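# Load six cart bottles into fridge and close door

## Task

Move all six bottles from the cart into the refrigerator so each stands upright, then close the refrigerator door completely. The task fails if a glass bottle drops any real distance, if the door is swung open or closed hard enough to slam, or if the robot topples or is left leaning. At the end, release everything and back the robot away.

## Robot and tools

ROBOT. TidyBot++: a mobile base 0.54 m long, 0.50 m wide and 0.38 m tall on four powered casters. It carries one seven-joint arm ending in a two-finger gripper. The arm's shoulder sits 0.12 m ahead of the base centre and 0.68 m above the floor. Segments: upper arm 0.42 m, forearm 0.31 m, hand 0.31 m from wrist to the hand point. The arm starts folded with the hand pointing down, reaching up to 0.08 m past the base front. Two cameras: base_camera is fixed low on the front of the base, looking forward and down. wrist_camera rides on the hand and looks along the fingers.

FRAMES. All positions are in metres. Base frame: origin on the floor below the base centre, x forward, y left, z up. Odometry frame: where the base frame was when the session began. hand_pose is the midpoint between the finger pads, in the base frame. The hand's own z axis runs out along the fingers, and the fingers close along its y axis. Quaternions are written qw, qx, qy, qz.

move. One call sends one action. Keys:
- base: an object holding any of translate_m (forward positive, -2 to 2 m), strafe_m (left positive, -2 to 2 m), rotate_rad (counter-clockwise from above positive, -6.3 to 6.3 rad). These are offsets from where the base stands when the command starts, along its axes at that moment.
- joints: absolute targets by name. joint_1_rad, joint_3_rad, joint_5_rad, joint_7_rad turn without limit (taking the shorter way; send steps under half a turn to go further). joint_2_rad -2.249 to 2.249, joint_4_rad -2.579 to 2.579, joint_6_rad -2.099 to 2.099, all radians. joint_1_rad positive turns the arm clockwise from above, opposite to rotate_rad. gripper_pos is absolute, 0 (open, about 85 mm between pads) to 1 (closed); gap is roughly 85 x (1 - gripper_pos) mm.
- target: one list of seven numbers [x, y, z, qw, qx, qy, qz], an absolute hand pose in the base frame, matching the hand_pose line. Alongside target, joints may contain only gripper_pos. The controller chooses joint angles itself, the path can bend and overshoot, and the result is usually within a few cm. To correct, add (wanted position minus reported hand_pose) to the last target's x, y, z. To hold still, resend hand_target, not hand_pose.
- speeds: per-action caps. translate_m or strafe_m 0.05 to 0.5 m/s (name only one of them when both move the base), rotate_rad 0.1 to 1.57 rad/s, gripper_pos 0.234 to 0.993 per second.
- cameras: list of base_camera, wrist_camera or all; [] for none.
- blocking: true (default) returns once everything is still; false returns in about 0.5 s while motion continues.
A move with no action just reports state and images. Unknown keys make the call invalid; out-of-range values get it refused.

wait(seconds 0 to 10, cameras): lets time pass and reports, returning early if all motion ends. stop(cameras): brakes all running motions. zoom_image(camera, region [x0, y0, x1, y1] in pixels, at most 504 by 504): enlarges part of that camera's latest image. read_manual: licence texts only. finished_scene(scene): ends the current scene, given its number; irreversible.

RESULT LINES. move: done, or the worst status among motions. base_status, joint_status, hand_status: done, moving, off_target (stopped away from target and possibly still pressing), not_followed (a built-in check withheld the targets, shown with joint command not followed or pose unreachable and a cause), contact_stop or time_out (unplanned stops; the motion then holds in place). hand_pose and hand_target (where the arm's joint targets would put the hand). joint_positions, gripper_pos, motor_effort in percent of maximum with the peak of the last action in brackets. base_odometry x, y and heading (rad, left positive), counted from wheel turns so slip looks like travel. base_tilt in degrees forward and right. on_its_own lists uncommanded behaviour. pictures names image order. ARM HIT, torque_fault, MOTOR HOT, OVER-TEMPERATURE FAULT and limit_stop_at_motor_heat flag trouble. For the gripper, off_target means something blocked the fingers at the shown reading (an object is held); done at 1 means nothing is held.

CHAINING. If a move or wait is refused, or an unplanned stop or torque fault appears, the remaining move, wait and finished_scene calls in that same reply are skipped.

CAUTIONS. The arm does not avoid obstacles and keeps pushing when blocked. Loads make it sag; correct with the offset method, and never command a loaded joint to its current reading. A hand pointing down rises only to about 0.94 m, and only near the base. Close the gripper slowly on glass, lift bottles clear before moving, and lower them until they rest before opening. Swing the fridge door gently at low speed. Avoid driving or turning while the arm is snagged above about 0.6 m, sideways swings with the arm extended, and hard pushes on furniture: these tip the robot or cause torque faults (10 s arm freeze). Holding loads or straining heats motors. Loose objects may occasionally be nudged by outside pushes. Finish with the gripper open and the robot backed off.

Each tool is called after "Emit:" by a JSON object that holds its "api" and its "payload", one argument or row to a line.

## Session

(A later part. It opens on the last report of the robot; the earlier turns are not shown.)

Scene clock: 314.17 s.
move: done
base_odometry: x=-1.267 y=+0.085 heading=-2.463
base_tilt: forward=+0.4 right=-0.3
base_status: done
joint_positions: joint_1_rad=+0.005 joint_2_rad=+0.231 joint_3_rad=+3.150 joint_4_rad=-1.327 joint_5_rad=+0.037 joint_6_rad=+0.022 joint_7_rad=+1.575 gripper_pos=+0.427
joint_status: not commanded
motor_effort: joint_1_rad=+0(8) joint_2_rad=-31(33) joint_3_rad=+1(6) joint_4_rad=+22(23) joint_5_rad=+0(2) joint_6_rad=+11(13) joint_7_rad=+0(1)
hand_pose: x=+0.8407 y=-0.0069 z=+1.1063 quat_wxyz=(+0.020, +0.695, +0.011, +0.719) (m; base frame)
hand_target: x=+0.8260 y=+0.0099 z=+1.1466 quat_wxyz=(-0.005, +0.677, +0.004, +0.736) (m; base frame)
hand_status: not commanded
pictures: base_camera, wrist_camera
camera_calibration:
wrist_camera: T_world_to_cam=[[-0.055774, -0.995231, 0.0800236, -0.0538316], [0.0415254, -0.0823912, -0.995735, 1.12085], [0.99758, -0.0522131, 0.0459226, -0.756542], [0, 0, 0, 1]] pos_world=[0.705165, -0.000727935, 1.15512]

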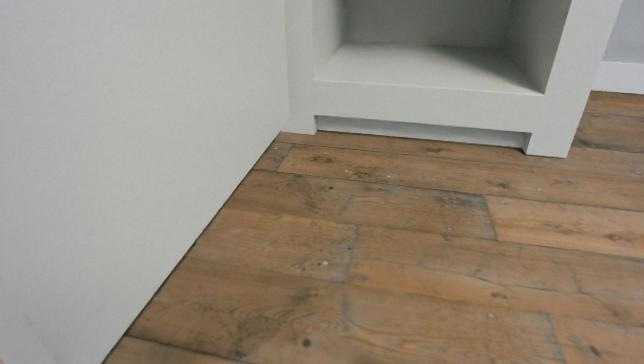

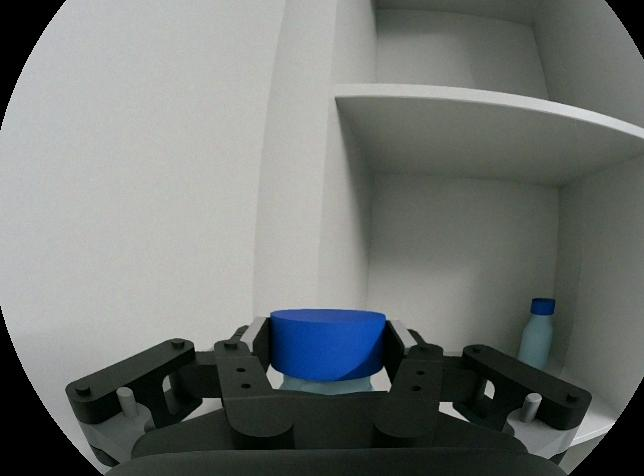

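Emit:
{"api": "move", "payload": {
  "base": {"rotate_rad": -0.311},
  "speeds": {"rotate_rad": 0.5}
}}

Scene clock: 327.43 s.
move: done
base_odometry: x=-1.267 y=+0.085 heading=-2.774
base_tilt: forward=+0.4 right=-0.4
base_status: done
joint_positions: joint_1_rad=-0.007 joint_2_rad=+0.231 joint_3_rad=+3.142 joint_4_rad=-1.327 joint_5_rad=+0.037 joint_6_rad=+0.022 joint_7_rad=+1.575 gripper_pos=+0.427
joint_status: not commanded
motor_effort: joint_1_rad=+0(4) joint_2_rad=-31(32) joint_3_rad=+1(4) joint_4_rad=+22(23) joint_5_rad=-1(1) joint_6_rad=+12(12) joint_7_rad=+0(1)
hand_pose: x=+0.8406 y=+0.0063 z=+1.1063 quat_wxyz=(+0.012, +0.695, +0.017, +0.719) (m; base frame)
hand_target: x=+0.8260 y=+0.0099 z=+1.1466 quat_wxyz=(-0.005, +0.677, +0.004, +0.736) (m; base frame)
hand_status: not commanded
pictures: base_camera, wrist_camera
camera_calibration:
wrist_camera: T_world_to_cam=[[-0.0364721, -0.996275, 0.0781446, -0.0548536], [0.0430946, -0.0796918, -0.995888, 1.1208], [0.998405, -0.0329545, 0.0458406, -0.756491], [0, 0, 0, 1]] pos_world=[0.704984, 0.00973923, 1.15515]

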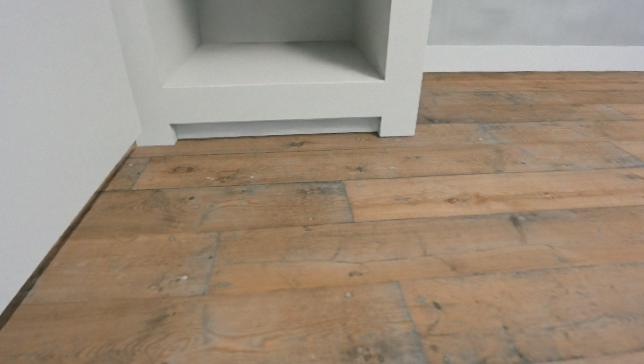

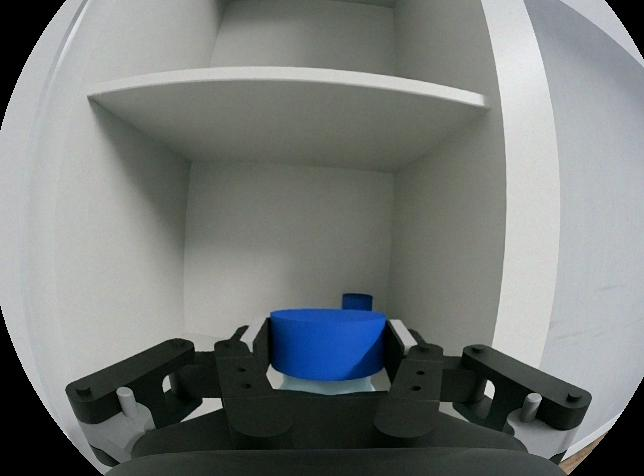

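Emit:
{"api": "move", "payload": {
  "base": {"translate_m": 0.26, "strafe_m": -0.023, "rotate_rad": 0.052},
  "speeds": {"translate_m": 0.2}
}}

Scene clock: 337.13 s.
move: done
base_odometry: x=-1.518 y=+0.013 heading=-2.722
base_tilt: forward=+0.4 right=-0.4
base_status: done
joint_positions: joint_1_rad=-0.017 joint_2_rad=+0.231 joint_3_rad=+3.134 joint_4_rad=-1.327 joint_5_rad=+0.037 joint_6_rad=+0.022 joint_7_rad=+1.575 gripper_pos=+0.427
joint_status: not commanded
motor_effort: joint_1_rad=+0(4) joint_2_rad=-31(35) joint_3_rad=+1(4) joint_4_rad=+21(23) joint_5_rad=-1(2) joint_6_rad=+12(12) joint_7_rad=+0(1)
hand_pose: x=+0.8403 y=+0.0182 z=+1.1064 quat_wxyz=(+0.005, +0.694, +0.022, +0.719) (m; base frame)
hand_target: x=+0.8260 y=+0.0099 z=+1.1466 quat_wxyz=(-0.005, +0.677, +0.004, +0.736) (m; base frame)
hand_status: not commanded
pictures: base_camera, wrist_camera
camera_calibration:
wrist_camera: T_world_to_cam=[[-0.0191284, -0.996891, 0.0764421, -0.055758], [0.044499, -0.0772292, -0.99602, 1.12073], [0.998826, -0.0156507, 0.0458379, -0.756514], [0, 0, 0, 1]] pos_world=[0.704689, 0.0191282, 1.1552]

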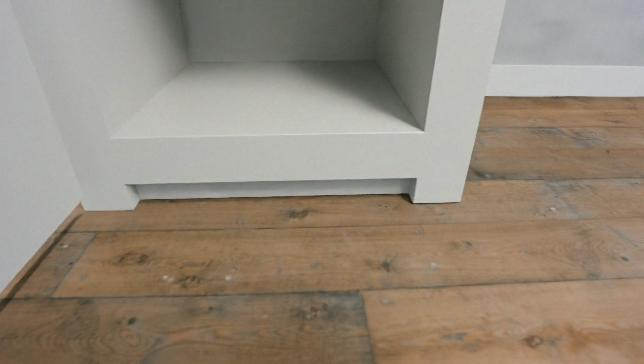

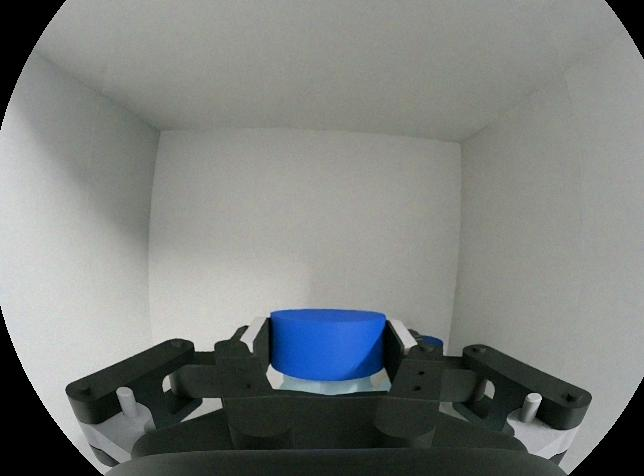

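Emit:
{"api": "move", "payload": {
  "base": {"translate_m": 0.24},
  "speeds": {"translate_m": 0.15},
  "joints": {"joint_2_rad": 0.20, "joint_4_rad": -1.42, "joint_6_rad": 0.12}
}}

Scene clock: 342.57 s.
move: done
base_odometry: x=-1.737 y=-0.084 heading=-2.723
base_tilt: forward=+0.4 right=-0.4
base_status: done
joint_positions: joint_1_rad=-0.017 joint_2_rad=+0.230 joint_3_rad=+3.134 joint_4_rad=-1.428 joint_5_rad=+0.037 joint_6_rad=+0.054 joint_7_rad=+1.575 gripper_pos=+0.427
joint_status: all done
motor_effort: joint_1_rad=+1(2) joint_2_rad=-30(35) joint_3_rad=+1(2) joint_4_rad=+22(24) joint_5_rad=+0(1) joint_6_rad=+12(13) joint_7_rad=+0(1)
hand_pose: x=+0.8389 y=+0.0186 z=+1.0538 quat_wxyz=(+0.005, +0.718, +0.023, +0.695) (m; base frame)
hand_target: x=+0.8270 y=+0.0100 z=+1.1008 quat_wxyz=(-0.005, +0.682, +0.004, +0.732) (m; base frame)
hand_status: not commanded
pictures: base_camera, wrist_camera
camera_calibration:
wrist_camera: T_world_to_cam=[[-0.012521, -0.996787, 0.0791097, -0.0596938], [-0.0233374, -0.078803, -0.996617, 1.126], [0.999649, -0.0143248, -0.0222757, -0.681599], [0, 0, 0, 1]] pos_world=[0.70689, 0.0194664, 1.11173]

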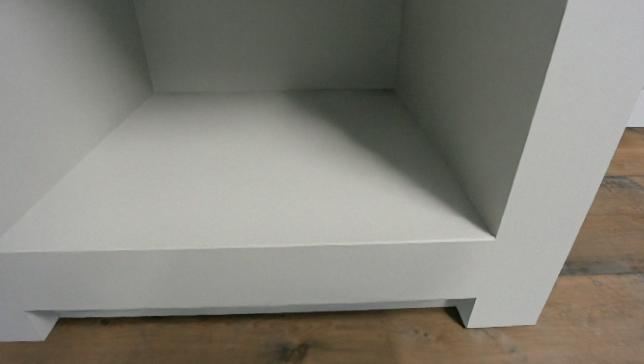

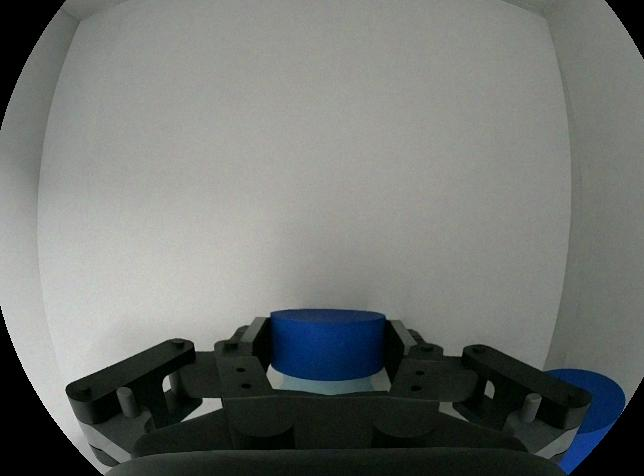

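Emit:
{"api": "move", "payload": {
  "joints": {"joint_4_rad": -1.455, "joint_6_rad": 0.172},
  "cameras": []
}}

Emit:
{"api": "move", "payload": {
  "joints": {"joint_4_rad": -1.48, "joint_6_rad": 0.19},
  "cameras": ["wrist_camera"]
}}

Scene clock: 346.57 s.
move: done
base_odometry: x=-1.737 y=-0.084 heading=-2.723
base_tilt: forward=+0.4 right=-0.4
base_status: not commanded
joint_positions: joint_1_rad=-0.017 joint_2_rad=+0.230 joint_3_rad=+3.134 joint_4_rad=-1.457 joint_5_rad=+0.037 joint_6_rad=+0.104 joint_7_rad=+1.575 gripper_pos=+0.427
joint_status: all done
motor_effort: joint_1_rad=+0(2) joint_2_rad=-31(31) joint_3_rad=+1(2) joint_4_rad=+22(23) joint_5_rad=-1(1) joint_6_rad=+12(13) joint_7_rad=+1(1)
hand_pose: x=+0.8381 y=+0.0191 z=+1.0511 quat_wxyz=(+0.004, +0.711, +0.024, +0.703) (m; base frame)
hand_target: x=+0.8258 y=+0.0099 z=+1.0950 quat_wxyz=(-0.005, +0.675, +0.004, +0.737) (m; base frame)
hand_status: not commanded
pictures: none
No camera images: "cameras" was empty.

Scene clock: 347.17 s.
move: done
base_odometry: x=-1.737 y=-0.084 heading=-2.723
base_tilt: forward=+0.3 right=-0.4
base_status: not commanded
joint_positions: joint_1_rad=-0.017 joint_2_rad=+0.230 joint_3_rad=+3.134 joint_4_rad=-1.479 joint_5_rad=+0.037 joint_6_rad=+0.124 joint_7_rad=+1.575 gripper_pos=+0.427
joint_status: all done
motor_effort: joint_1_rad=+0(1) joint_2_rad=-30(31) joint_3_rad=+1(1) joint_4_rad=+20(22) joint_5_rad=-1(1) joint_6_rad=+11(12) joint_7_rad=+0(1)
hand_pose: x=+0.8372 y=+0.0193 z=+1.0440 quat_wxyz=(+0.004, +0.712, +0.024, +0.702) (m; base frame)
hand_target: x=+0.8253 y=+0.0099 z=+1.0850 quat_wxyz=(-0.005, +0.678, +0.004, +0.735) (m; base frame)
hand_status: not commanded
pictures: wrist_camera
camera_calibration:
wrist_camera: T_world_to_cam=[[-0.0115552, -0.996878, 0.0781102, -0.0579607], [-0.00353925, -0.0780742, -0.996941, 1.10006], [0.999927, -0.0117963, -0.00262604, -0.700934], [0, 0, 0, 1]] pos_world=[0.704107, 0.0198385, 1.09939]

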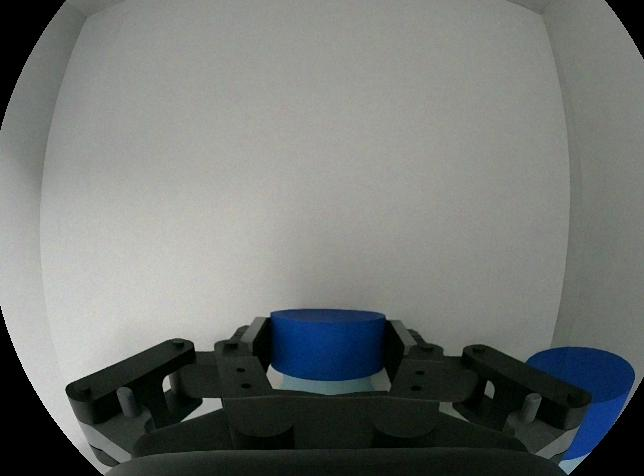

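Emit:
{"api": "move", "payload": {
  "joints": {"joint_4_rad": -1.495, "joint_6_rad": 0.192},
  "cameras": []
}}

Emit:
{"api": "move", "payload": {
  "joints": {"joint_4_rad": -1.51, "joint_6_rad": 0.195},
  "cameras": ["wrist_camera"]
}}

Scene clock: 349.30 s.
move: done
base_odometry: x=-1.737 y=-0.084 heading=-2.723
base_tilt: forward=+0.4 right=-0.4
base_status: not commanded
joint_positions: joint_1_rad=-0.017 joint_2_rad=+0.230 joint_3_rad=+3.134 joint_4_rad=-1.484 joint_5_rad=+0.037 joint_6_rad=+0.134 joint_7_rad=+1.575 gripper_pos=+0.427
joint_status: all done
motor_effort: joint_1_rad=-1(1) joint_2_rad=-28(30) joint_3_rad=+0(1) joint_4_rad=+21(22) joint_5_rad=-1(1) joint_6_rad=+10(11) joint_7_rad=+0(0)
hand_pose: x=+0.8369 y=+0.0194 z=+1.0438 quat_wxyz=(+0.004, +0.710, +0.024, +0.704) (m; base frame)
hand_target: x=+0.8250 y=+0.0099 z=+1.0763 quat_wxyz=(-0.005, +0.683, +0.004, +0.731) (m; base frame)
hand_status: not commanded
pictures: none
No camera images: "cameras" was empty.

Scene clock: 349.83 s.
move: done
base_odometry: x=-1.737 y=-0.084 heading=-2.723
base_tilt: forward=+0.3 right=-0.4
base_status: not commanded
joint_positions: joint_1_rad=-0.017 joint_2_rad=+0.229 joint_3_rad=+3.134 joint_4_rad=-1.491 joint_5_rad=+0.037 joint_6_rad=+0.145 joint_7_rad=+1.575 gripper_pos=+0.427
joint_status: all done
motor_effort: joint_1_rad=-1(2) joint_2_rad=-27(29) joint_3_rad=+0(1) joint_4_rad=+18(21) joint_5_rad=-1(1) joint_6_rad=+9(11) joint_7_rad=+0(1)
hand_pose: x=+0.8363 y=+0.0195 z=+1.0434 quat_wxyz=(+0.004, +0.708, +0.024, +0.706) (m; base frame)
hand_target: x=+0.8246 y=+0.0099 z=+1.0679 quat_wxyz=(-0.005, +0.687, +0.004, +0.727) (m; base frame)
hand_status: not commanded
pictures: wrist_camera
camera_calibration:
wrist_camera: T_world_to_cam=[[-0.0116632, -0.996908, 0.0777082, -0.0572767], [0.00583411, -0.07778, -0.996953, 1.0916], [0.999915, -0.0111743, 0.00672323, -0.709741], [0, 0, 0, 1]] pos_world=[0.702644, 0.0198743, 1.0975]

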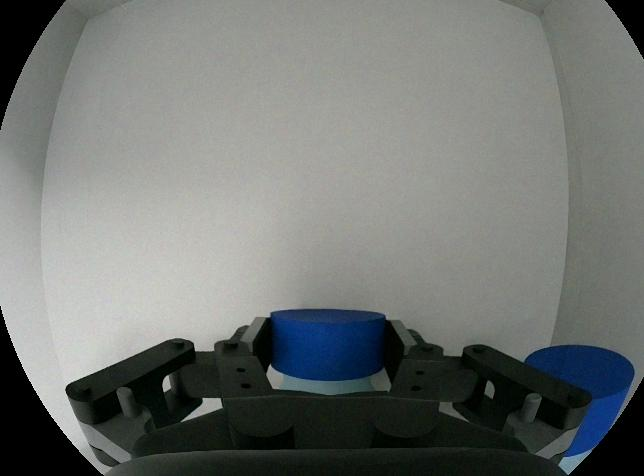

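Emit:
{"api": "move", "payload": {
  "joints": {"gripper_pos": 0.22},
  "speeds": {"gripper_pos": 0.234},
  "cameras": ["wrist_camera"]
}}

Scene clock: 353.13 s.
move: done
base_odometry: x=-1.737 y=-0.084 heading=-2.723
base_tilt: forward=+0.3 right=-0.4
base_status: not commanded
joint_positions: joint_1_rad=-0.017 joint_2_rad=+0.229 joint_3_rad=+3.134 joint_4_rad=-1.492 joint_5_rad=+0.037 joint_6_rad=+0.146 joint_7_rad=+1.575 gripper_pos=+0.220
joint_status: all done
motor_effort: joint_1_rad=+2(3) joint_2_rad=-27(27) joint_3_rad=+2(3) joint_4_rad=+18(20) joint_5_rad=-1(1) joint_6_rad=+8(10) joint_7_rad=+0(1)
hand_pose: x=+0.8362 y=+0.0195 z=+1.0436 quat_wxyz=(+0.003, +0.708, +0.024, +0.706) (m; base frame)
hand_target: x=+0.8246 y=+0.0099 z=+1.0679 quat_wxyz=(-0.005, +0.687, +0.004, +0.727) (m; base frame)
hand_status: not commanded
pictures: wrist_camera
camera_calibration:
wrist_camera: T_world_to_cam=[[-0.0116695, -0.996911, 0.077662, -0.0572125], [0.00678421, -0.0777444, -0.99695, 1.09105], [0.999909, -0.0111071, 0.0076705, -0.71072], [0, 0, 0, 1]] pos_world=[0.702586, 0.0198935, 1.09762]

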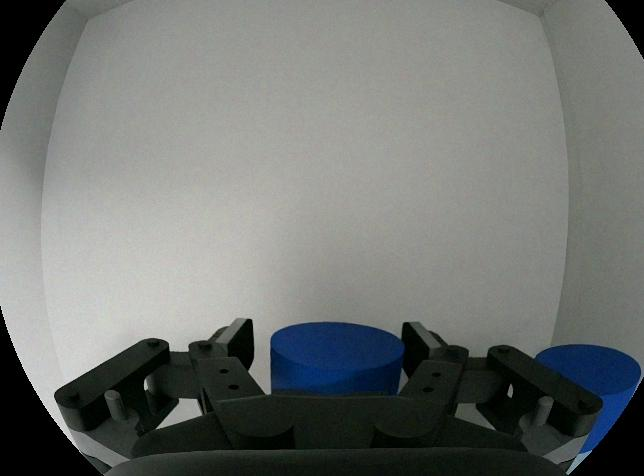

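Emit:
{"api": "move", "payload": {
  "base": {"translate_m": -0.06, "strafe_m": -0.005},
  "speeds": {"translate_m": 0.08},
  "cameras": ["wrist_camera"]
}}

Scene clock: 358.00 s.
move: done
base_odometry: x=-1.684 y=-0.055 heading=-2.722
base_tilt: forward=+0.4 right=-0.4
base_status: done
joint_positions: joint_1_rad=-0.017 joint_2_rad=+0.224 joint_3_rad=+3.134 joint_4_rad=-1.493 joint_5_rad=+0.037 joint_6_rad=+0.147 joint_7_rad=+1.575 gripper_pos=+0.220
joint_status: not commanded
motor_effort: joint_1_rad=+0(2) joint_2_rad=-27(31) joint_3_rad=+1(2) joint_4_rad=+20(20) joint_5_rad=-1(1) joint_6_rad=+9(9) joint_7_rad=+0(1)
hand_pose: x=+0.8344 y=+0.0195 z=+1.0467 quat_wxyz=(+0.004, +0.706, +0.024, +0.707) (m; base frame)
hand_target: x=+0.8246 y=+0.0099 z=+1.0679 quat_wxyz=(-0.005, +0.687, +0.004, +0.727) (m; base frame)
hand_status: not commanded
pictures: wrist_camera
camera_calibration:
wrist_camera: T_world_to_cam=[[-0.0119901, -0.996917, 0.0775354, -0.0570938], [0.0112323, -0.0776704, -0.996916, 1.09035], [0.999865, -0.0110822, 0.0121289, -0.713491], [0, 0, 0, 1]] pos_world=[0.700463, 0.0198629, 1.10007]

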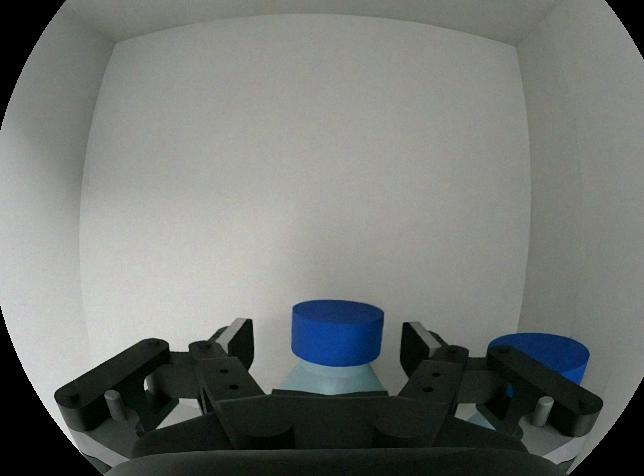

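Emit:
{"api": "move", "payload": {
  "base": {"translate_m": -0.5},
  "speeds": {"translate_m": 0.4},
  "cameras": ["wrist_camera"]
}}

Emit:
{"api": "move", "payload": {
  "base": {"translate_m": 0.007, "strafe_m": -0.496, "rotate_rad": -2.995},
  "speeds": {"rotate_rad": 1.2}
}}

Scene clock: 387.27 s.
move: done
base_odometry: x=-1.228 y=+0.149 heading=-2.722
base_tilt: forward=+0.4 right=-0.4
base_status: done
joint_positions: joint_1_rad=-0.017 joint_2_rad=+0.220 joint_3_rad=+3.134 joint_4_rad=-1.493 joint_5_rad=+0.037 joint_6_rad=+0.148 joint_7_rad=+1.575 gripper_pos=+0.220
joint_status: not commanded
motor_effort: joint_1_rad=+0(1) joint_2_rad=-27(30) joint_3_rad=+1(1) joint_4_rad=+19(20) joint_5_rad=+0(1) joint_6_rad=+9(9) joint_7_rad=+0(1)
hand_pose: x=+0.8328 y=+0.0194 z=+1.0496 quat_wxyz=(+0.004, +0.705, +0.024, +0.709) (m; base frame)
hand_target: x=+0.8246 y=+0.0099 z=+1.0679 quat_wxyz=(-0.005, +0.687, +0.004, +0.727) (m; base frame)
hand_status: not commanded
pictures: wrist_camera
camera_calibration:
wrist_camera: T_world_to_cam=[[-0.0123376, -0.996923, 0.0774094, -0.0569554], [0.0156485, -0.0775983, -0.996862, 1.08956], [0.999801, -0.0110875, 0.0165577, -0.716552], [0, 0, 0, 1]] pos_world=[0.698657, 0.019823, 1.10241]

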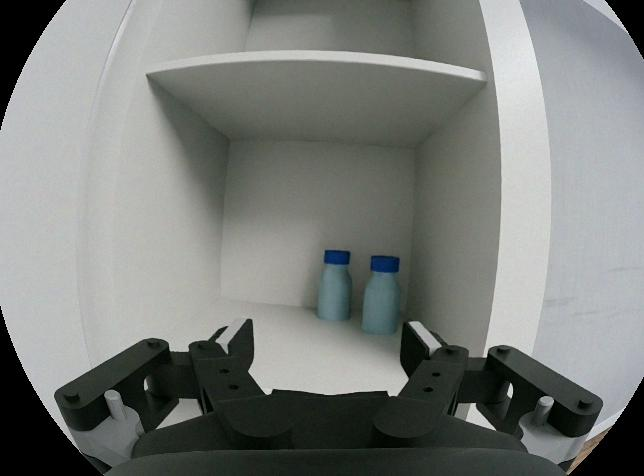

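Scene clock: 391.20 s.
move: done
base_odometry: x=-1.436 y=+0.599 heading=+0.566
base_tilt: forward=+0.4 right=-0.4
base_status: done
joint_positions: joint_1_rad=-0.008 joint_2_rad=+0.220 joint_3_rad=+3.141 joint_4_rad=-1.493 joint_5_rad=+0.037 joint_6_rad=+0.148 joint_7_rad=+1.575 gripper_pos=+0.220
joint_status: not commanded
motor_effort: joint_1_rad=+0(6) joint_2_rad=-27(30) joint_3_rad=+1(5) joint_4_rad=+19(20) joint_5_rad=+0(1) joint_6_rad=+9(9) joint_7_rad=+0(1)
hand_pose: x=+0.8331 y=+0.0091 z=+1.0496 quat_wxyz=(+0.009, +0.705, +0.019, +0.709) (m; base frame)
hand_target: x=+0.8246 y=+0.0099 z=+1.0679 quat_wxyz=(-0.005, +0.687, +0.004, +0.727) (m; base frame)
hand_status: not commanded
pictures: base_camera, wrist_camera
camera_calibration:
wrist_camera: T_world_to_cam=[[-0.0275307, -0.996504, 0.078878, -0.0561409], [0.0145931, -0.0793001, -0.996744, 1.08954], [0.999514, -0.02629, 0.0167252, -0.716753], [0, 0, 0, 1]] pos_world=[0.69896, 0.0116123, 1.1024]

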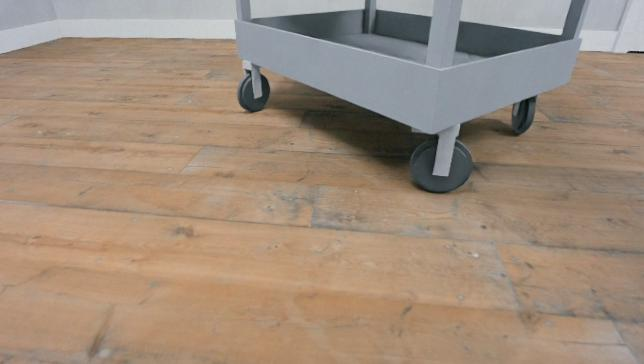

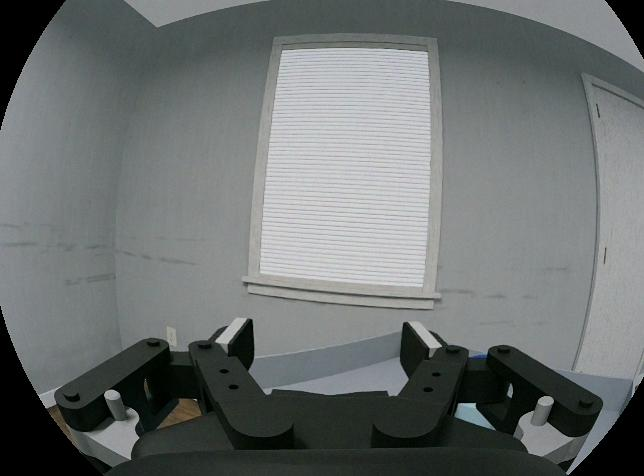

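Emit:
{"api": "move", "payload": {
  "base": {"strafe_m": -0.107, "translate_m": -0.01},
  "speeds": {"strafe_m": 0.2},
  "joints": {"joint_2_rad": 0.30, "joint_4_rad": -1.60, "joint_6_rad": 0.36, "joint_1_rad": -0.01},
  "cameras": ["wrist_camera"]
}}

Scene clock: 400.57 s.
move: done
base_odometry: x=-1.387 y=+0.503 heading=+0.565
base_tilt: forward=+0.4 right=-0.3
base_status: done
joint_positions: joint_1_rad=-0.009 joint_2_rad=+0.296 joint_3_rad=+3.140 joint_4_rad=-1.587 joint_5_rad=+0.037 joint_6_rad=+0.310 joint_7_rad=+1.575 gripper_pos=+0.220
joint_status: all done
motor_effort: joint_1_rad=+0(3) joint_2_rad=-28(32) joint_3_rad=+1(3) joint_4_rad=+18(20) joint_5_rad=-1(1) joint_6_rad=+9(11) joint_7_rad=+0(1)
hand_pose: x=+0.8522 y=+0.0120 z=+0.9867 quat_wxyz=(+0.006, +0.708, +0.021, +0.706) (m; base frame)
hand_target: x=+0.8519 y=+0.0102 z=+0.9917 quat_wxyz=(-0.005, +0.696, +0.004, +0.718) (m; base frame)
hand_status: not commanded
pictures: wrist_camera
camera_calibration:
wrist_camera: T_world_to_cam=[[-0.0197009, -0.996793, 0.0775639, -0.0531466], [0.00664219, -0.0777078, -0.996954, 1.0337], [0.999784, -0.0191257, 0.0081518, -0.726572], [0, 0, 0, 1]] pos_world=[0.718502, 0.013454, 1.04059]

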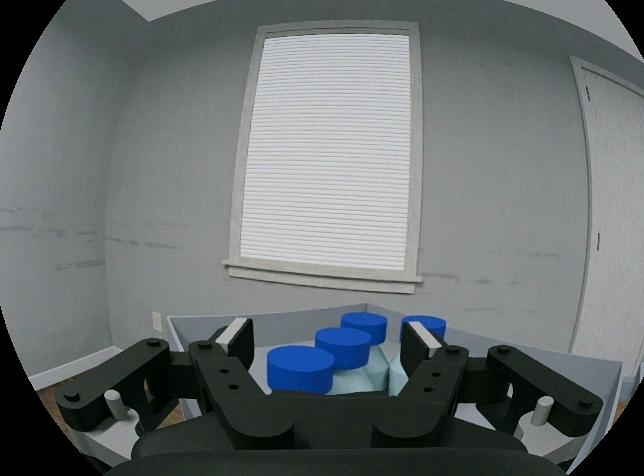

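Emit:
{"api": "move", "payload": {
  "base": {"strafe_m": 0.023, "translate_m": 0.045},
  "speeds": {"translate_m": 0.08},
  "joints": {"joint_2_rad": 0.355, "joint_4_rad": -1.717, "joint_6_rad": 0.53, "gripper_pos": 0.28},
  "cameras": ["wrist_camera"]
}}

Scene clock: 405.40 s.
move: done
base_odometry: x=-1.361 y=+0.547 heading=+0.565
base_tilt: forward=+0.4 right=-0.4
base_status: done
joint_positions: joint_1_rad=-0.009 joint_2_rad=+0.351 joint_3_rad=+3.140 joint_4_rad=-1.703 joint_5_rad=+0.037 joint_6_rad=+0.477 joint_7_rad=+1.575 gripper_pos=+0.279
joint_status: all done
motor_effort: joint_1_rad=+0(1) joint_2_rad=-29(32) joint_3_rad=+1(2) joint_4_rad=+17(20) joint_5_rad=-1(2) joint_6_rad=+9(10) joint_7_rad=+0(1)
hand_pose: x=+0.8532 y=+0.0138 z=+0.9291 quat_wxyz=(+0.003, +0.709, +0.022, +0.705) (m; base frame)
hand_target: x=+0.8520 y=+0.0102 z=+0.9343 quat_wxyz=(-0.005, +0.697, +0.004, +0.717) (m; base frame)
hand_status: not commanded
pictures: wrist_camera
camera_calibration:
wrist_camera: T_world_to_cam=[[-0.0137449, -0.997074, 0.0751941, -0.0497532], [0.00367837, -0.0752512, -0.997158, 0.979083], [0.999899, -0.0134292, 0.00470193, -0.724033], [0, 0, 0, 1]] pos_world=[0.719674, 0.0143463, 0.983446]

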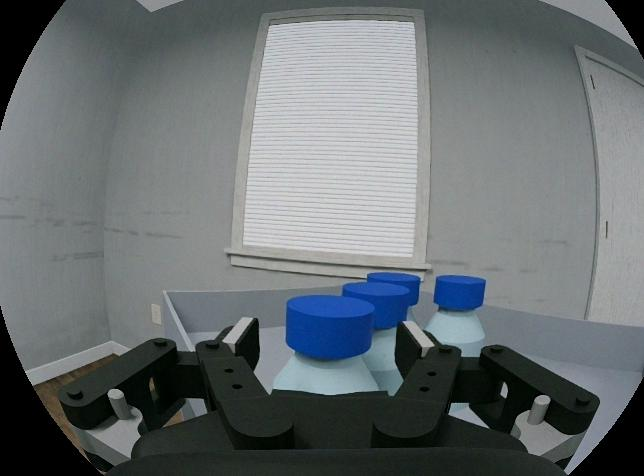

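Emit:
{"api": "move", "payload": {
  "base": {"strafe_m": 0.001, "translate_m": 0.042},
  "speeds": {"translate_m": 0.06},
  "joints": {"joint_2_rad": 0.375},
  "cameras": ["wrist_camera"]
}}

Scene clock: 409.10 s.
move: done
base_odometry: x=-1.326 y=+0.570 heading=+0.565
base_tilt: forward=+0.4 right=-0.4
base_status: done
joint_positions: joint_1_rad=-0.009 joint_2_rad=+0.364 joint_3_rad=+3.140 joint_4_rad=-1.703 joint_5_rad=+0.037 joint_6_rad=+0.480 joint_7_rad=+1.575 gripper_pos=+0.279
joint_status: all done
motor_effort: joint_1_rad=+0(2) joint_2_rad=-30(32) joint_3_rad=+1(1) joint_4_rad=+17(18) joint_5_rad=-1(2) joint_6_rad=+9(9) joint_7_rad=+0(1)
hand_pose: x=+0.8563 y=+0.0138 z=+0.9203 quat_wxyz=(+0.003, +0.713, +0.023, +0.701) (m; base frame)
hand_target: x=+0.8569 y=+0.0102 z=+0.9195 quat_wxyz=(-0.005, +0.704, +0.004, +0.710) (m; base frame)
hand_status: not commanded
pictures: wrist_camera
camera_calibration:
wrist_camera: T_world_to_cam=[[-0.0128755, -0.997073, 0.0753614, -0.0498909], [-0.00649506, -0.0752826, -0.997141, 0.979023], [0.999896, -0.0133282, -0.00550675, -0.717687], [0, 0, 0, 1]] pos_world=[0.723329, 0.0143931, 0.976032]

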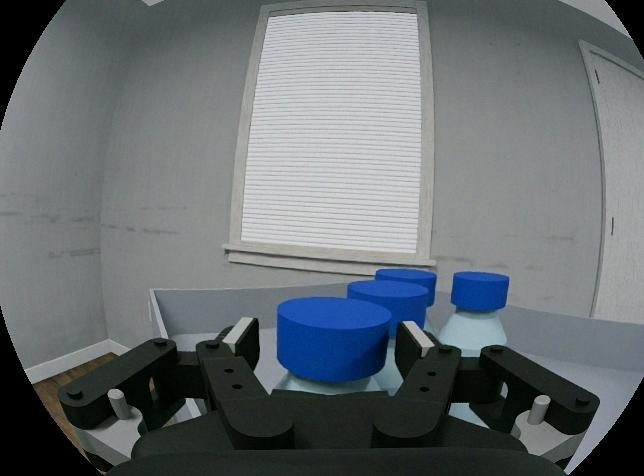

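Emit:
{"api": "move", "payload": {
  "base": {"strafe_m": -0.002, "translate_m": 0.008},
  "speeds": {"translate_m": 0.05},
  "cameras": ["wrist_camera"]
}}

Emit:
{"api": "move", "payload": {
  "joints": {"gripper_pos": 0.6},
  "speeds": {"gripper_pos": 0.234},
  "cameras": ["wrist_camera"]
}}

Scene clock: 411.63 s.
move: done
base_odometry: x=-1.318 y=+0.573 heading=+0.565
base_tilt: forward=+0.4 right=-0.4
base_status: done
joint_positions: joint_1_rad=-0.009 joint_2_rad=+0.367 joint_3_rad=+3.140 joint_4_rad=-1.703 joint_5_rad=+0.037 joint_6_rad=+0.480 joint_7_rad=+1.575 gripper_pos=+0.279
joint_status: not commanded
motor_effort: joint_1_rad=+0(2) joint_2_rad=-30(31) joint_3_rad=+0(2) joint_4_rad=+17(18) joint_5_rad=-1(1) joint_6_rad=+9(9) joint_7_rad=+0(1)
hand_pose: x=+0.8571 y=+0.0138 z=+0.9179 quat_wxyz=(+0.003, +0.714, +0.023, +0.700) (m; base frame)
hand_target: x=+0.8569 y=+0.0102 z=+0.9195 quat_wxyz=(-0.005, +0.704, +0.004, +0.710) (m; base frame)
hand_status: not commanded
pictures: wrist_camera
camera_calibration:
wrist_camera: T_world_to_cam=[[-0.0126298, -0.997072, 0.075421, -0.0499517], [-0.00958796, -0.0753028, -0.997115, 0.979227], [0.999874, -0.0133165, -0.00860882, -0.715636], [0, 0, 0, 1]] pos_world=[0.724304, 0.0144034, 0.974008]

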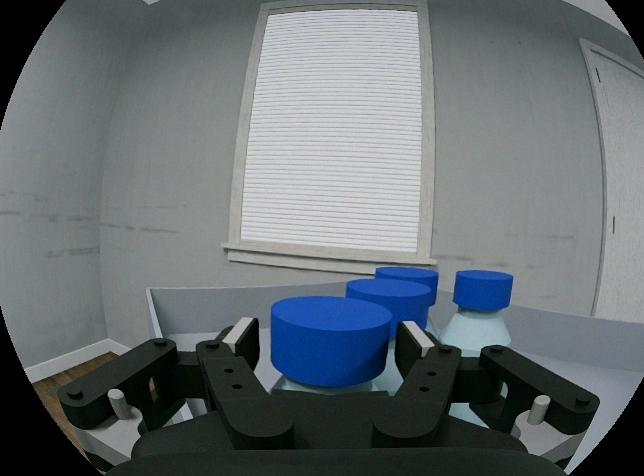

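Scene clock: 413.33 s.
move: off_target
base_odometry: x=-1.318 y=+0.573 heading=+0.565
base_tilt: forward=+0.4 right=-0.4
base_status: not commanded
joint_positions: joint_1_rad=-0.009 joint_2_rad=+0.367 joint_3_rad=+3.140 joint_4_rad=-1.703 joint_5_rad=+0.037 joint_6_rad=+0.481 joint_7_rad=+1.575 gripper_pos=+0.422
joint_status: gripper_pos off_target (ended at +0.422, target +0.600)
motor_effort: joint_1_rad=+1(1) joint_2_rad=-29(30) joint_3_rad=+0(1) joint_4_rad=+18(18) joint_5_rad=+0(1) joint_6_rad=+9(9) joint_7_rad=+1(1)
hand_pose: x=+0.8571 y=+0.0139 z=+0.9182 quat_wxyz=(+0.003, +0.713, +0.023, +0.701) (m; base frame)
hand_target: x=+0.8569 y=+0.0102 z=+0.9195 quat_wxyz=(-0.005, +0.704, +0.004, +0.710) (m; base frame)
hand_status: not commanded
pictures: wrist_camera
camera_calibration:
wrist_camera: T_world_to_cam=[[-0.012653, -0.997075, 0.0753721, -0.0498813], [-0.00836972, -0.0752699, -0.997128, 0.978575], [0.999885, -0.0132475, -0.00739285, -0.716766], [0, 0, 0, 1]] pos_world=[0.724243, 0.0144265, 0.974226]

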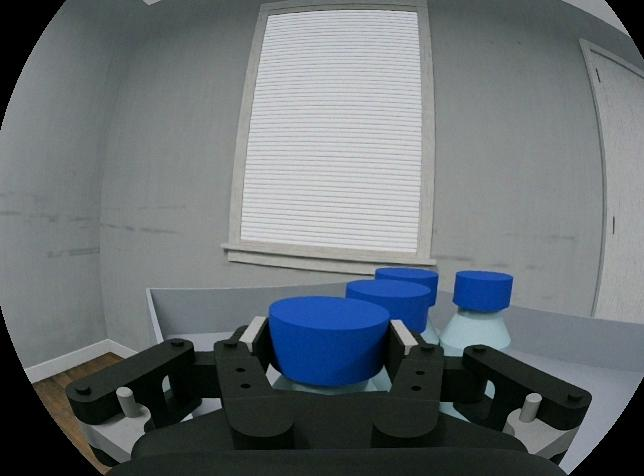

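Emit:
{"api": "move", "payload": {
  "joints": {"joint_2_rad": 0.20, "joint_4_rad": -1.40, "joint_6_rad": 0.22},
  "cameras": ["wrist_camera"]
}}

Emit:
{"api": "move", "payload": {
  "base": {"translate_m": -0.3},
  "speeds": {"translate_m": 0.3},
  "cameras": []
}}

Emit:
{"api": "move", "payload": {
  "base": {"translate_m": 0.1445, "strafe_m": -0.433, "rotate_rad": 2.99},
  "speeds": {"rotate_rad": 0.8, "translate_m": 0.2},
  "joints": {"joint_1_rad": -0.12, "joint_2_rad": 0.20, "joint_4_rad": -1.287, "joint_6_rad": 0.0}
}}

Scene clock: 424.50 s.
move: done
base_odometry: x=-1.318 y=+0.573 heading=+0.565
base_tilt: forward=+0.4 right=-0.4
base_status: not commanded
joint_positions: joint_1_rad=-0.011 joint_2_rad=+0.240 joint_3_rad=+3.138 joint_4_rad=-1.438 joint_5_rad=+0.037 joint_6_rad=+0.259 joint_7_rad=+1.575 gripper_pos=+0.422
joint_status: all done
motor_effort: joint_1_rad=+0(3) joint_2_rad=-31(38) joint_3_rad=+1(3) joint_4_rad=+22(25) joint_5_rad=+0(3) joint_6_rad=+12(16) joint_7_rad=+0(1)
hand_pose: x=+0.8392 y=+0.0143 z=+1.1035 quat_wxyz=(+0.006, +0.651, +0.021, +0.758) (m; base frame)
hand_target: x=+0.8224 y=+0.0099 z=+1.1440 quat_wxyz=(-0.005, +0.637, +0.004, +0.771) (m; base frame)
hand_status: not commanded
pictures: wrist_camera
camera_calibration:
wrist_camera: T_world_to_cam=[[-0.0285714, -0.997013, 0.0717572, -0.0462879], [0.159639, -0.0754163, -0.98429, 1.00802], [0.986762, -0.0166673, 0.161317, -0.872615], [0, 0, 0, 1]] pos_world=[0.698821, 0.0153276, 1.13628]

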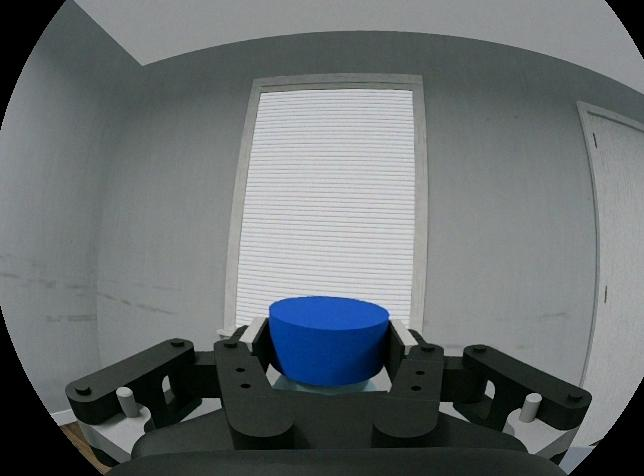

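Scene clock: 426.43 s.
move: done
base_odometry: x=-1.571 y=+0.412 heading=+0.566
base_tilt: forward=+0.4 right=-0.4
base_status: done
joint_positions: joint_1_rad=-0.011 joint_2_rad=+0.238 joint_3_rad=+3.138 joint_4_rad=-1.438 joint_5_rad=+0.037 joint_6_rad=+0.256 joint_7_rad=+1.575 gripper_pos=+0.422
joint_status: not commanded
motor_effort: joint_1_rad=+0(2) joint_2_rad=-31(36) joint_3_rad=+1(2) joint_4_rad=+21(24) joint_5_rad=-1(1) joint_6_rad=+12(13) joint_7_rad=+1(1)
hand_pose: x=+0.8382 y=+0.0143 z=+1.1046 quat_wxyz=(+0.006, +0.651, +0.021, +0.758) (m; base frame)
hand_target: x=+0.8224 y=+0.0099 z=+1.1440 quat_wxyz=(-0.005, +0.637, +0.004, +0.771) (m; base frame)
hand_status: not commanded
pictures: none
No camera images: "cameras" was empty.

Scene clock: 431.13 s.
move: done
base_odometry: x=-1.217 y=+0.124 heading=-2.728
base_tilt: forward=+0.3 right=-0.3
base_status: done
joint_positions: joint_1_rad=-0.125 joint_2_rad=+0.237 joint_3_rad=+3.135 joint_4_rad=-1.338 joint_5_rad=+0.037 joint_6_rad=+0.039 joint_7_rad=+1.575 gripper_pos=+0.422
joint_status: all done
motor_effort: joint_1_rad=-1(5) joint_2_rad=-32(35) joint_3_rad=+0(4) joint_4_rad=+23(23) joint_5_rad=-1(1) joint_6_rad=+12(14) joint_7_rad=+0(1)
hand_pose: x=+0.8370 y=+0.0958 z=+1.0999 quat_wxyz=(-0.033, +0.692, +0.060, +0.718) (m; base frame)
hand_target: x=+0.8206 y=+0.0875 z=+1.1466 quat_wxyz=(-0.046, +0.676, +0.041, +0.735) (m; base frame)
hand_status: not commanded
pictures: base_camera, wrist_camera
camera_calibration:
wrist_camera: T_world_to_cam=[[0.0882234, -0.993152, 0.0765908, -0.0683095], [0.0521958, -0.0721758, -0.996025, 1.11355], [0.994732, 0.0918705, 0.0454708, -0.758171], [0, 0, 0, 1]] pos_world=[0.702082, 0.0821829, 1.14883]

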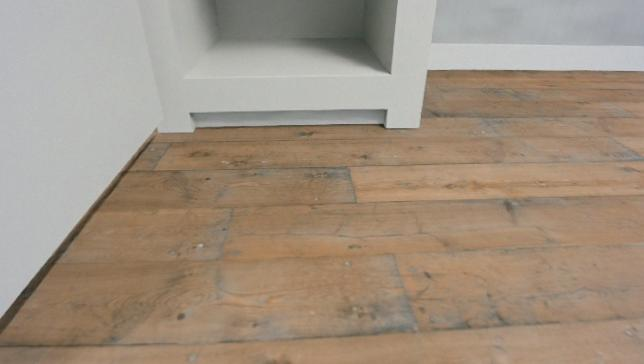

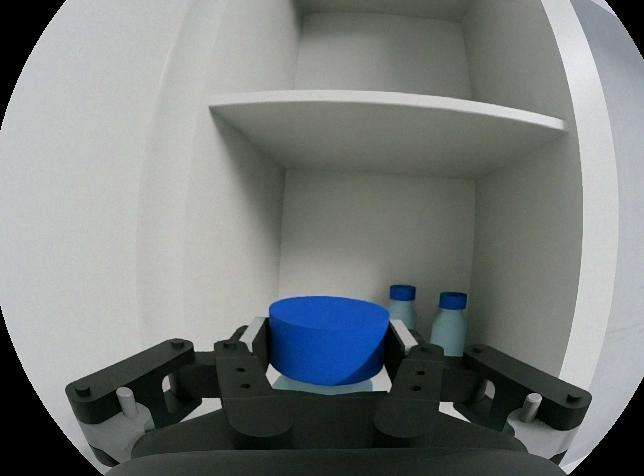

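Emit:
{"api": "move", "payload": {
  "base": {"translate_m": 0.36, "strafe_m": 0.025},
  "speeds": {"translate_m": 0.25},
  "joints": {"joint_1_rad": -0.15}
}}

Scene clock: 438.00 s.
move: done
base_odometry: x=-1.537 y=-0.044 heading=-2.727
base_tilt: forward=+0.4 right=-0.4
base_status: done
joint_positions: joint_1_rad=-0.138 joint_2_rad=+0.237 joint_3_rad=+3.135 joint_4_rad=-1.337 joint_5_rad=+0.037 joint_6_rad=+0.037 joint_7_rad=+1.575 gripper_pos=+0.422
joint_status: all done
motor_effort: joint_1_rad=+0(2) joint_2_rad=-31(35) joint_3_rad=+0(1) joint_4_rad=+23(24) joint_5_rad=+0(2) joint_6_rad=+12(13) joint_7_rad=+0(1)
hand_pose: x=+0.8356 y=+0.1050 z=+1.1001 quat_wxyz=(-0.038, +0.692, +0.064, +0.718) (m; base frame)
hand_target: x=+0.8176 y=+0.1085 z=+1.1466 quat_wxyz=(-0.057, +0.675, +0.051, +0.734) (m; base frame)
hand_status: not commanded
pictures: base_camera, wrist_camera
camera_calibration:
wrist_camera: T_world_to_cam=[[0.100956, -0.991934, 0.0766415, -0.0699011], [0.0524765, -0.0716187, -0.996051, 1.11422], [0.993506, 0.104579, 0.0448229, -0.757207], [0, 0, 0, 1]] pos_world=[0.700877, 0.0896497, 1.14912]

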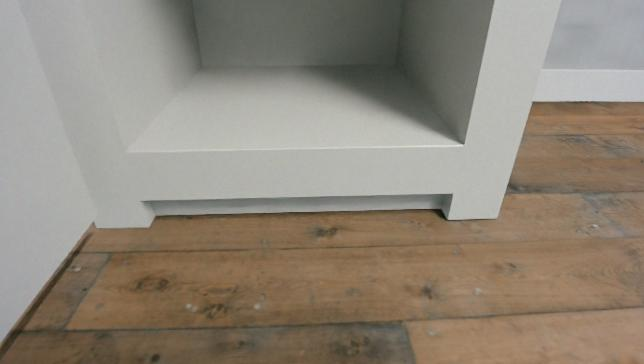

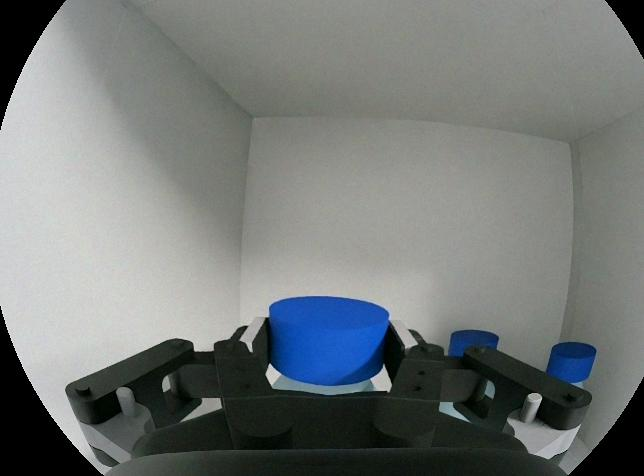

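Emit:
{"api": "move", "payload": {
  "base": {"translate_m": 0.2},
  "speeds": {"translate_m": 0.15},
  "joints": {"joint_2_rad": 0.20, "joint_4_rad": -1.44, "joint_6_rad": 0.16}
}}

Scene clock: 443.83 s.
move: done
base_odometry: x=-1.720 y=-0.125 heading=-2.727
base_tilt: forward=+0.4 right=-0.4
base_status: done
joint_positions: joint_1_rad=-0.138 joint_2_rad=+0.236 joint_3_rad=+3.135 joint_4_rad=-1.449 joint_5_rad=+0.037 joint_6_rad=+0.087 joint_7_rad=+1.575 gripper_pos=+0.422
joint_status: all done
motor_effort: joint_1_rad=+0(2) joint_2_rad=-32(35) joint_3_rad=+1(1) joint_4_rad=+22(24) joint_5_rad=-1(1) joint_6_rad=+12(14) joint_7_rad=+1(1)
hand_pose: x=+0.8329 y=+0.1054 z=+1.0466 quat_wxyz=(-0.038, +0.714, +0.067, +0.696) (m; base frame)
hand_target: x=+0.8178 y=+0.1085 z=+1.1007 quat_wxyz=(-0.057, +0.672, +0.051, +0.736) (m; base frame)
hand_status: not commanded
pictures: base_camera, wrist_camera
camera_calibration:
wrist_camera: T_world_to_cam=[[0.107754, -0.991041, 0.0789131, -0.0732511], [-0.00739048, -0.0801716, -0.996754, 1.11257], [0.99415, 0.106821, -0.0159631, -0.689376], [0, 0, 0, 1]] pos_world=[0.701459, 0.0902416, 1.10373]

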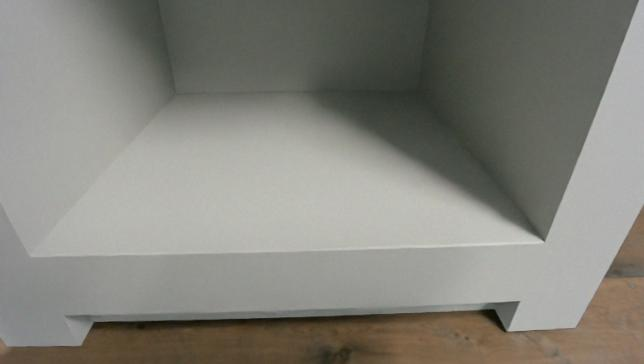

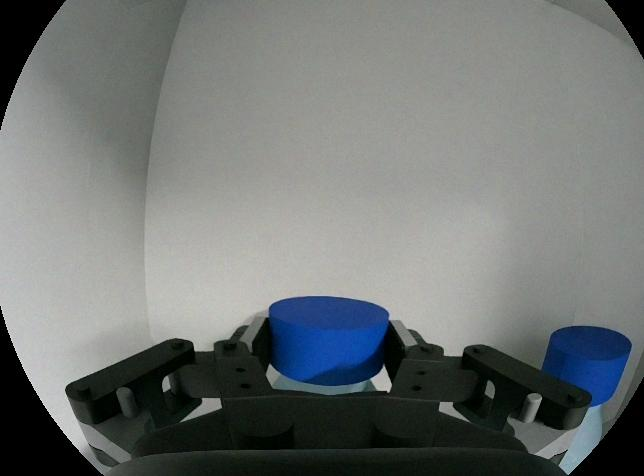

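Emit:
{"api": "move", "payload": {
  "joints": {"joint_4_rad": -1.465, "joint_6_rad": 0.19},
  "cameras": []
}}

Emit:
{"api": "move", "payload": {
  "joints": {"joint_4_rad": -1.485, "joint_6_rad": 0.20},
  "cameras": []
}}

Emit:
{"api": "move", "payload": {
  "joints": {"joint_4_rad": -1.505, "joint_6_rad": 0.21},
  "cameras": ["wrist_camera"]
}}

Scene clock: 447.03 s.
move: done
base_odometry: x=-1.720 y=-0.125 heading=-2.727
base_tilt: forward=+0.4 right=-0.4
base_status: not commanded
joint_positions: joint_1_rad=-0.138 joint_2_rad=+0.236 joint_3_rad=+3.135 joint_4_rad=-1.470 joint_5_rad=+0.037 joint_6_rad=+0.118 joint_7_rad=+1.575 gripper_pos=+0.422
joint_status: all done
motor_effort: joint_1_rad=+0(1) joint_2_rad=-31(32) joint_3_rad=+0(1) joint_4_rad=+22(24) joint_5_rad=-1(1) joint_6_rad=+12(14) joint_7_rad=+0(1)
hand_pose: x=+0.8322 y=+0.1056 z=+1.0435 quat_wxyz=(-0.038, +0.710, +0.067, +0.700) (m; base frame)
hand_target: x=+0.8170 y=+0.1084 z=+1.0944 quat_wxyz=(-0.057, +0.671, +0.051, +0.738) (m; base frame)
hand_status: not commanded
pictures: none
No camera images: "cameras" was empty.

Scene clock: 447.63 s.
move: done
base_odometry: x=-1.720 y=-0.125 heading=-2.727
base_tilt: forward=+0.3 right=-0.4
base_status: not commanded
joint_positions: joint_1_rad=-0.138 joint_2_rad=+0.236 joint_3_rad=+3.135 joint_4_rad=-1.487 joint_5_rad=+0.037 joint_6_rad=+0.129 joint_7_rad=+1.575 gripper_pos=+0.422
joint_status: all done
motor_effort: joint_1_rad=+0(1) joint_2_rad=-31(32) joint_3_rad=+1(1) joint_4_rad=+22(24) joint_5_rad=-1(1) joint_6_rad=+12(12) joint_7_rad=+0(1)
hand_pose: x=+0.8313 y=+0.1057 z=+1.0362 quat_wxyz=(-0.038, +0.712, +0.067, +0.698) (m; base frame)
hand_target: x=+0.8167 y=+0.1084 z=+1.0850 quat_wxyz=(-0.057, +0.674, +0.051, +0.735) (m; base frame)
hand_status: not commanded
pictures: none
No camera images: "cameras" was empty.

Scene clock: 448.20 s.
move: done
base_odometry: x=-1.720 y=-0.125 heading=-2.727
base_tilt: forward=+0.4 right=-0.4
base_status: not commanded
joint_positions: joint_1_rad=-0.138 joint_2_rad=+0.236 joint_3_rad=+3.135 joint_4_rad=-1.497 joint_5_rad=+0.037 joint_6_rad=+0.148 joint_7_rad=+1.575 gripper_pos=+0.422
joint_status: all done
motor_effort: joint_1_rad=+0(1) joint_2_rad=-29(31) joint_3_rad=+0(1) joint_4_rad=+20(23) joint_5_rad=+0(1) joint_6_rad=+11(11) joint_7_rad=+1(1)
hand_pose: x=+0.8308 y=+0.1058 z=+1.0357 quat_wxyz=(-0.039, +0.709, +0.067, +0.701) (m; base frame)
hand_target: x=+0.8161 y=+0.1083 z=+1.0757 quat_wxyz=(-0.056, +0.678, +0.051, +0.731) (m; base frame)
hand_status: not commanded
pictures: wrist_camera
camera_calibration:
wrist_camera: T_world_to_cam=[[0.108934, -0.99097, 0.0781725, -0.0719905], [0.00529047, -0.0780614, -0.996935, 1.09117], [0.994035, 0.109014, -0.00326087, -0.700771], [0, 0, 0, 1]] pos_world=[0.69866, 0.0902319, 1.09117]

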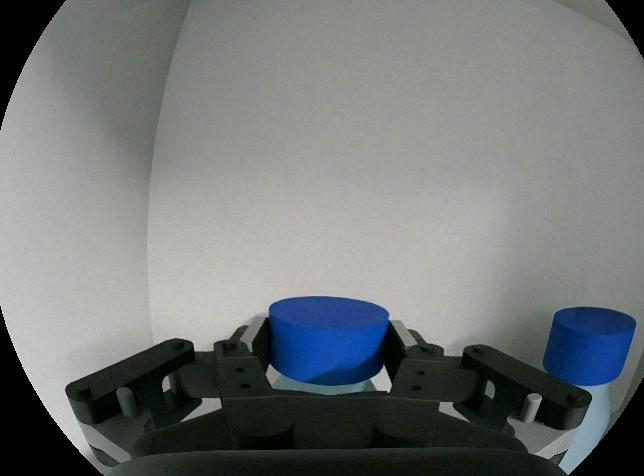

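Emit:
{"api": "move", "payload": {
  "joints": {"joint_4_rad": -1.52, "joint_6_rad": 0.215},
  "cameras": []
}}

Emit:
{"api": "move", "payload": {
  "joints": {"joint_4_rad": -1.535, "joint_6_rad": 0.22},
  "cameras": []
}}

Scene clock: 450.60 s.
move: done
base_odometry: x=-1.720 y=-0.125 heading=-2.727
base_tilt: forward=+0.4 right=-0.4
base_status: not commanded
joint_positions: joint_1_rad=-0.138 joint_2_rad=+0.234 joint_3_rad=+3.135 joint_4_rad=-1.506 joint_5_rad=+0.037 joint_6_rad=+0.160 joint_7_rad=+1.575 gripper_pos=+0.422
joint_status: all done
motor_effort: joint_1_rad=-1(1) joint_2_rad=-28(29) joint_3_rad=+0(1) joint_4_rad=+20(21) joint_5_rad=-1(1) joint_6_rad=+10(11) joint_7_rad=+0(1)
hand_pose: x=+0.8300 y=+0.1057 z=+1.0354 quat_wxyz=(-0.039, +0.707, +0.067, +0.703) (m; base frame)
hand_target: x=+0.8157 y=+0.1082 z=+1.0679 quat_wxyz=(-0.056, +0.682, +0.052, +0.728) (m; base frame)
hand_status: not commanded
pictures: none
No camera images: "cameras" was empty.

Scene clock: 451.13 s.
move: done
base_odometry: x=-1.720 y=-0.125 heading=-2.727
base_tilt: forward=+0.4 right=-0.4
base_status: not commanded
joint_positions: joint_1_rad=-0.138 joint_2_rad=+0.233 joint_3_rad=+3.135 joint_4_rad=-1.514 joint_5_rad=+0.037 joint_6_rad=+0.173 joint_7_rad=+1.575 gripper_pos=+0.422
joint_status: all done
motor_effort: joint_1_rad=-1(2) joint_2_rad=-27(28) joint_3_rad=-1(1) joint_4_rad=+18(20) joint_5_rad=-1(1) joint_6_rad=+9(10) joint_7_rad=+1(1)
hand_pose: x=+0.8291 y=+0.1056 z=+1.0353 quat_wxyz=(-0.039, +0.705, +0.067, +0.705) (m; base frame)
hand_target: x=+0.8152 y=+0.1081 z=+1.0602 quat_wxyz=(-0.056, +0.685, +0.052, +0.724) (m; base frame)
hand_status: not commanded
pictures: none
No camera images: "cameras" was empty.

Emit:
{"api": "move", "payload": {
  "joints": {"gripper_pos": 0.22},
  "speeds": {"gripper_pos": 0.234},
  "cameras": ["wrist_camera"]
}}

Scene clock: 453.93 s.
move: done
base_odometry: x=-1.720 y=-0.125 heading=-2.727
base_tilt: forward=+0.4 right=-0.4
base_status: not commanded
joint_positions: joint_1_rad=-0.138 joint_2_rad=+0.233 joint_3_rad=+3.135 joint_4_rad=-1.516 joint_5_rad=+0.037 joint_6_rad=+0.173 joint_7_rad=+1.575 gripper_pos=+0.220
joint_status: all done
motor_effort: joint_1_rad=+0(2) joint_2_rad=-27(28) joint_3_rad=+1(1) joint_4_rad=+19(20) joint_5_rad=-1(1) joint_6_rad=+9(9) joint_7_rad=+0(1)
hand_pose: x=+0.8290 y=+0.1056 z=+1.0341 quat_wxyz=(-0.039, +0.706, +0.067, +0.704) (m; base frame)
hand_target: x=+0.8152 y=+0.1081 z=+1.0602 quat_wxyz=(-0.056, +0.685, +0.052, +0.724) (m; base frame)
hand_status: not commanded
pictures: wrist_camera
camera_calibration:
wrist_camera: T_world_to_cam=[[0.108765, -0.991021, 0.0777713, -0.0712761], [0.0149731, -0.0765933, -0.99695, 1.08136], [0.993955, 0.109598, 0.00650791, -0.709083], [0, 0, 0, 1]] pos_world=[0.696358, 0.089903, 1.08822]

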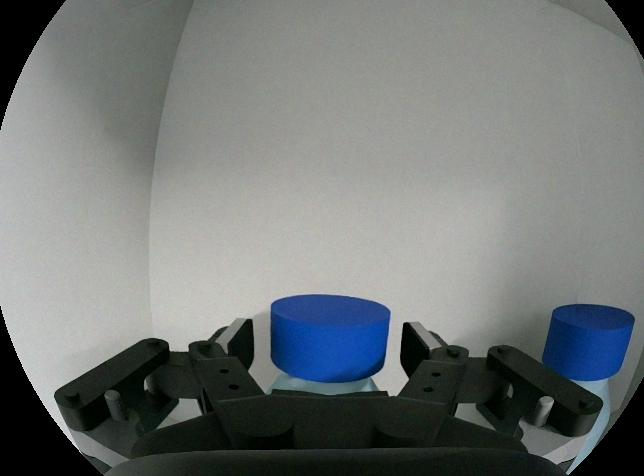

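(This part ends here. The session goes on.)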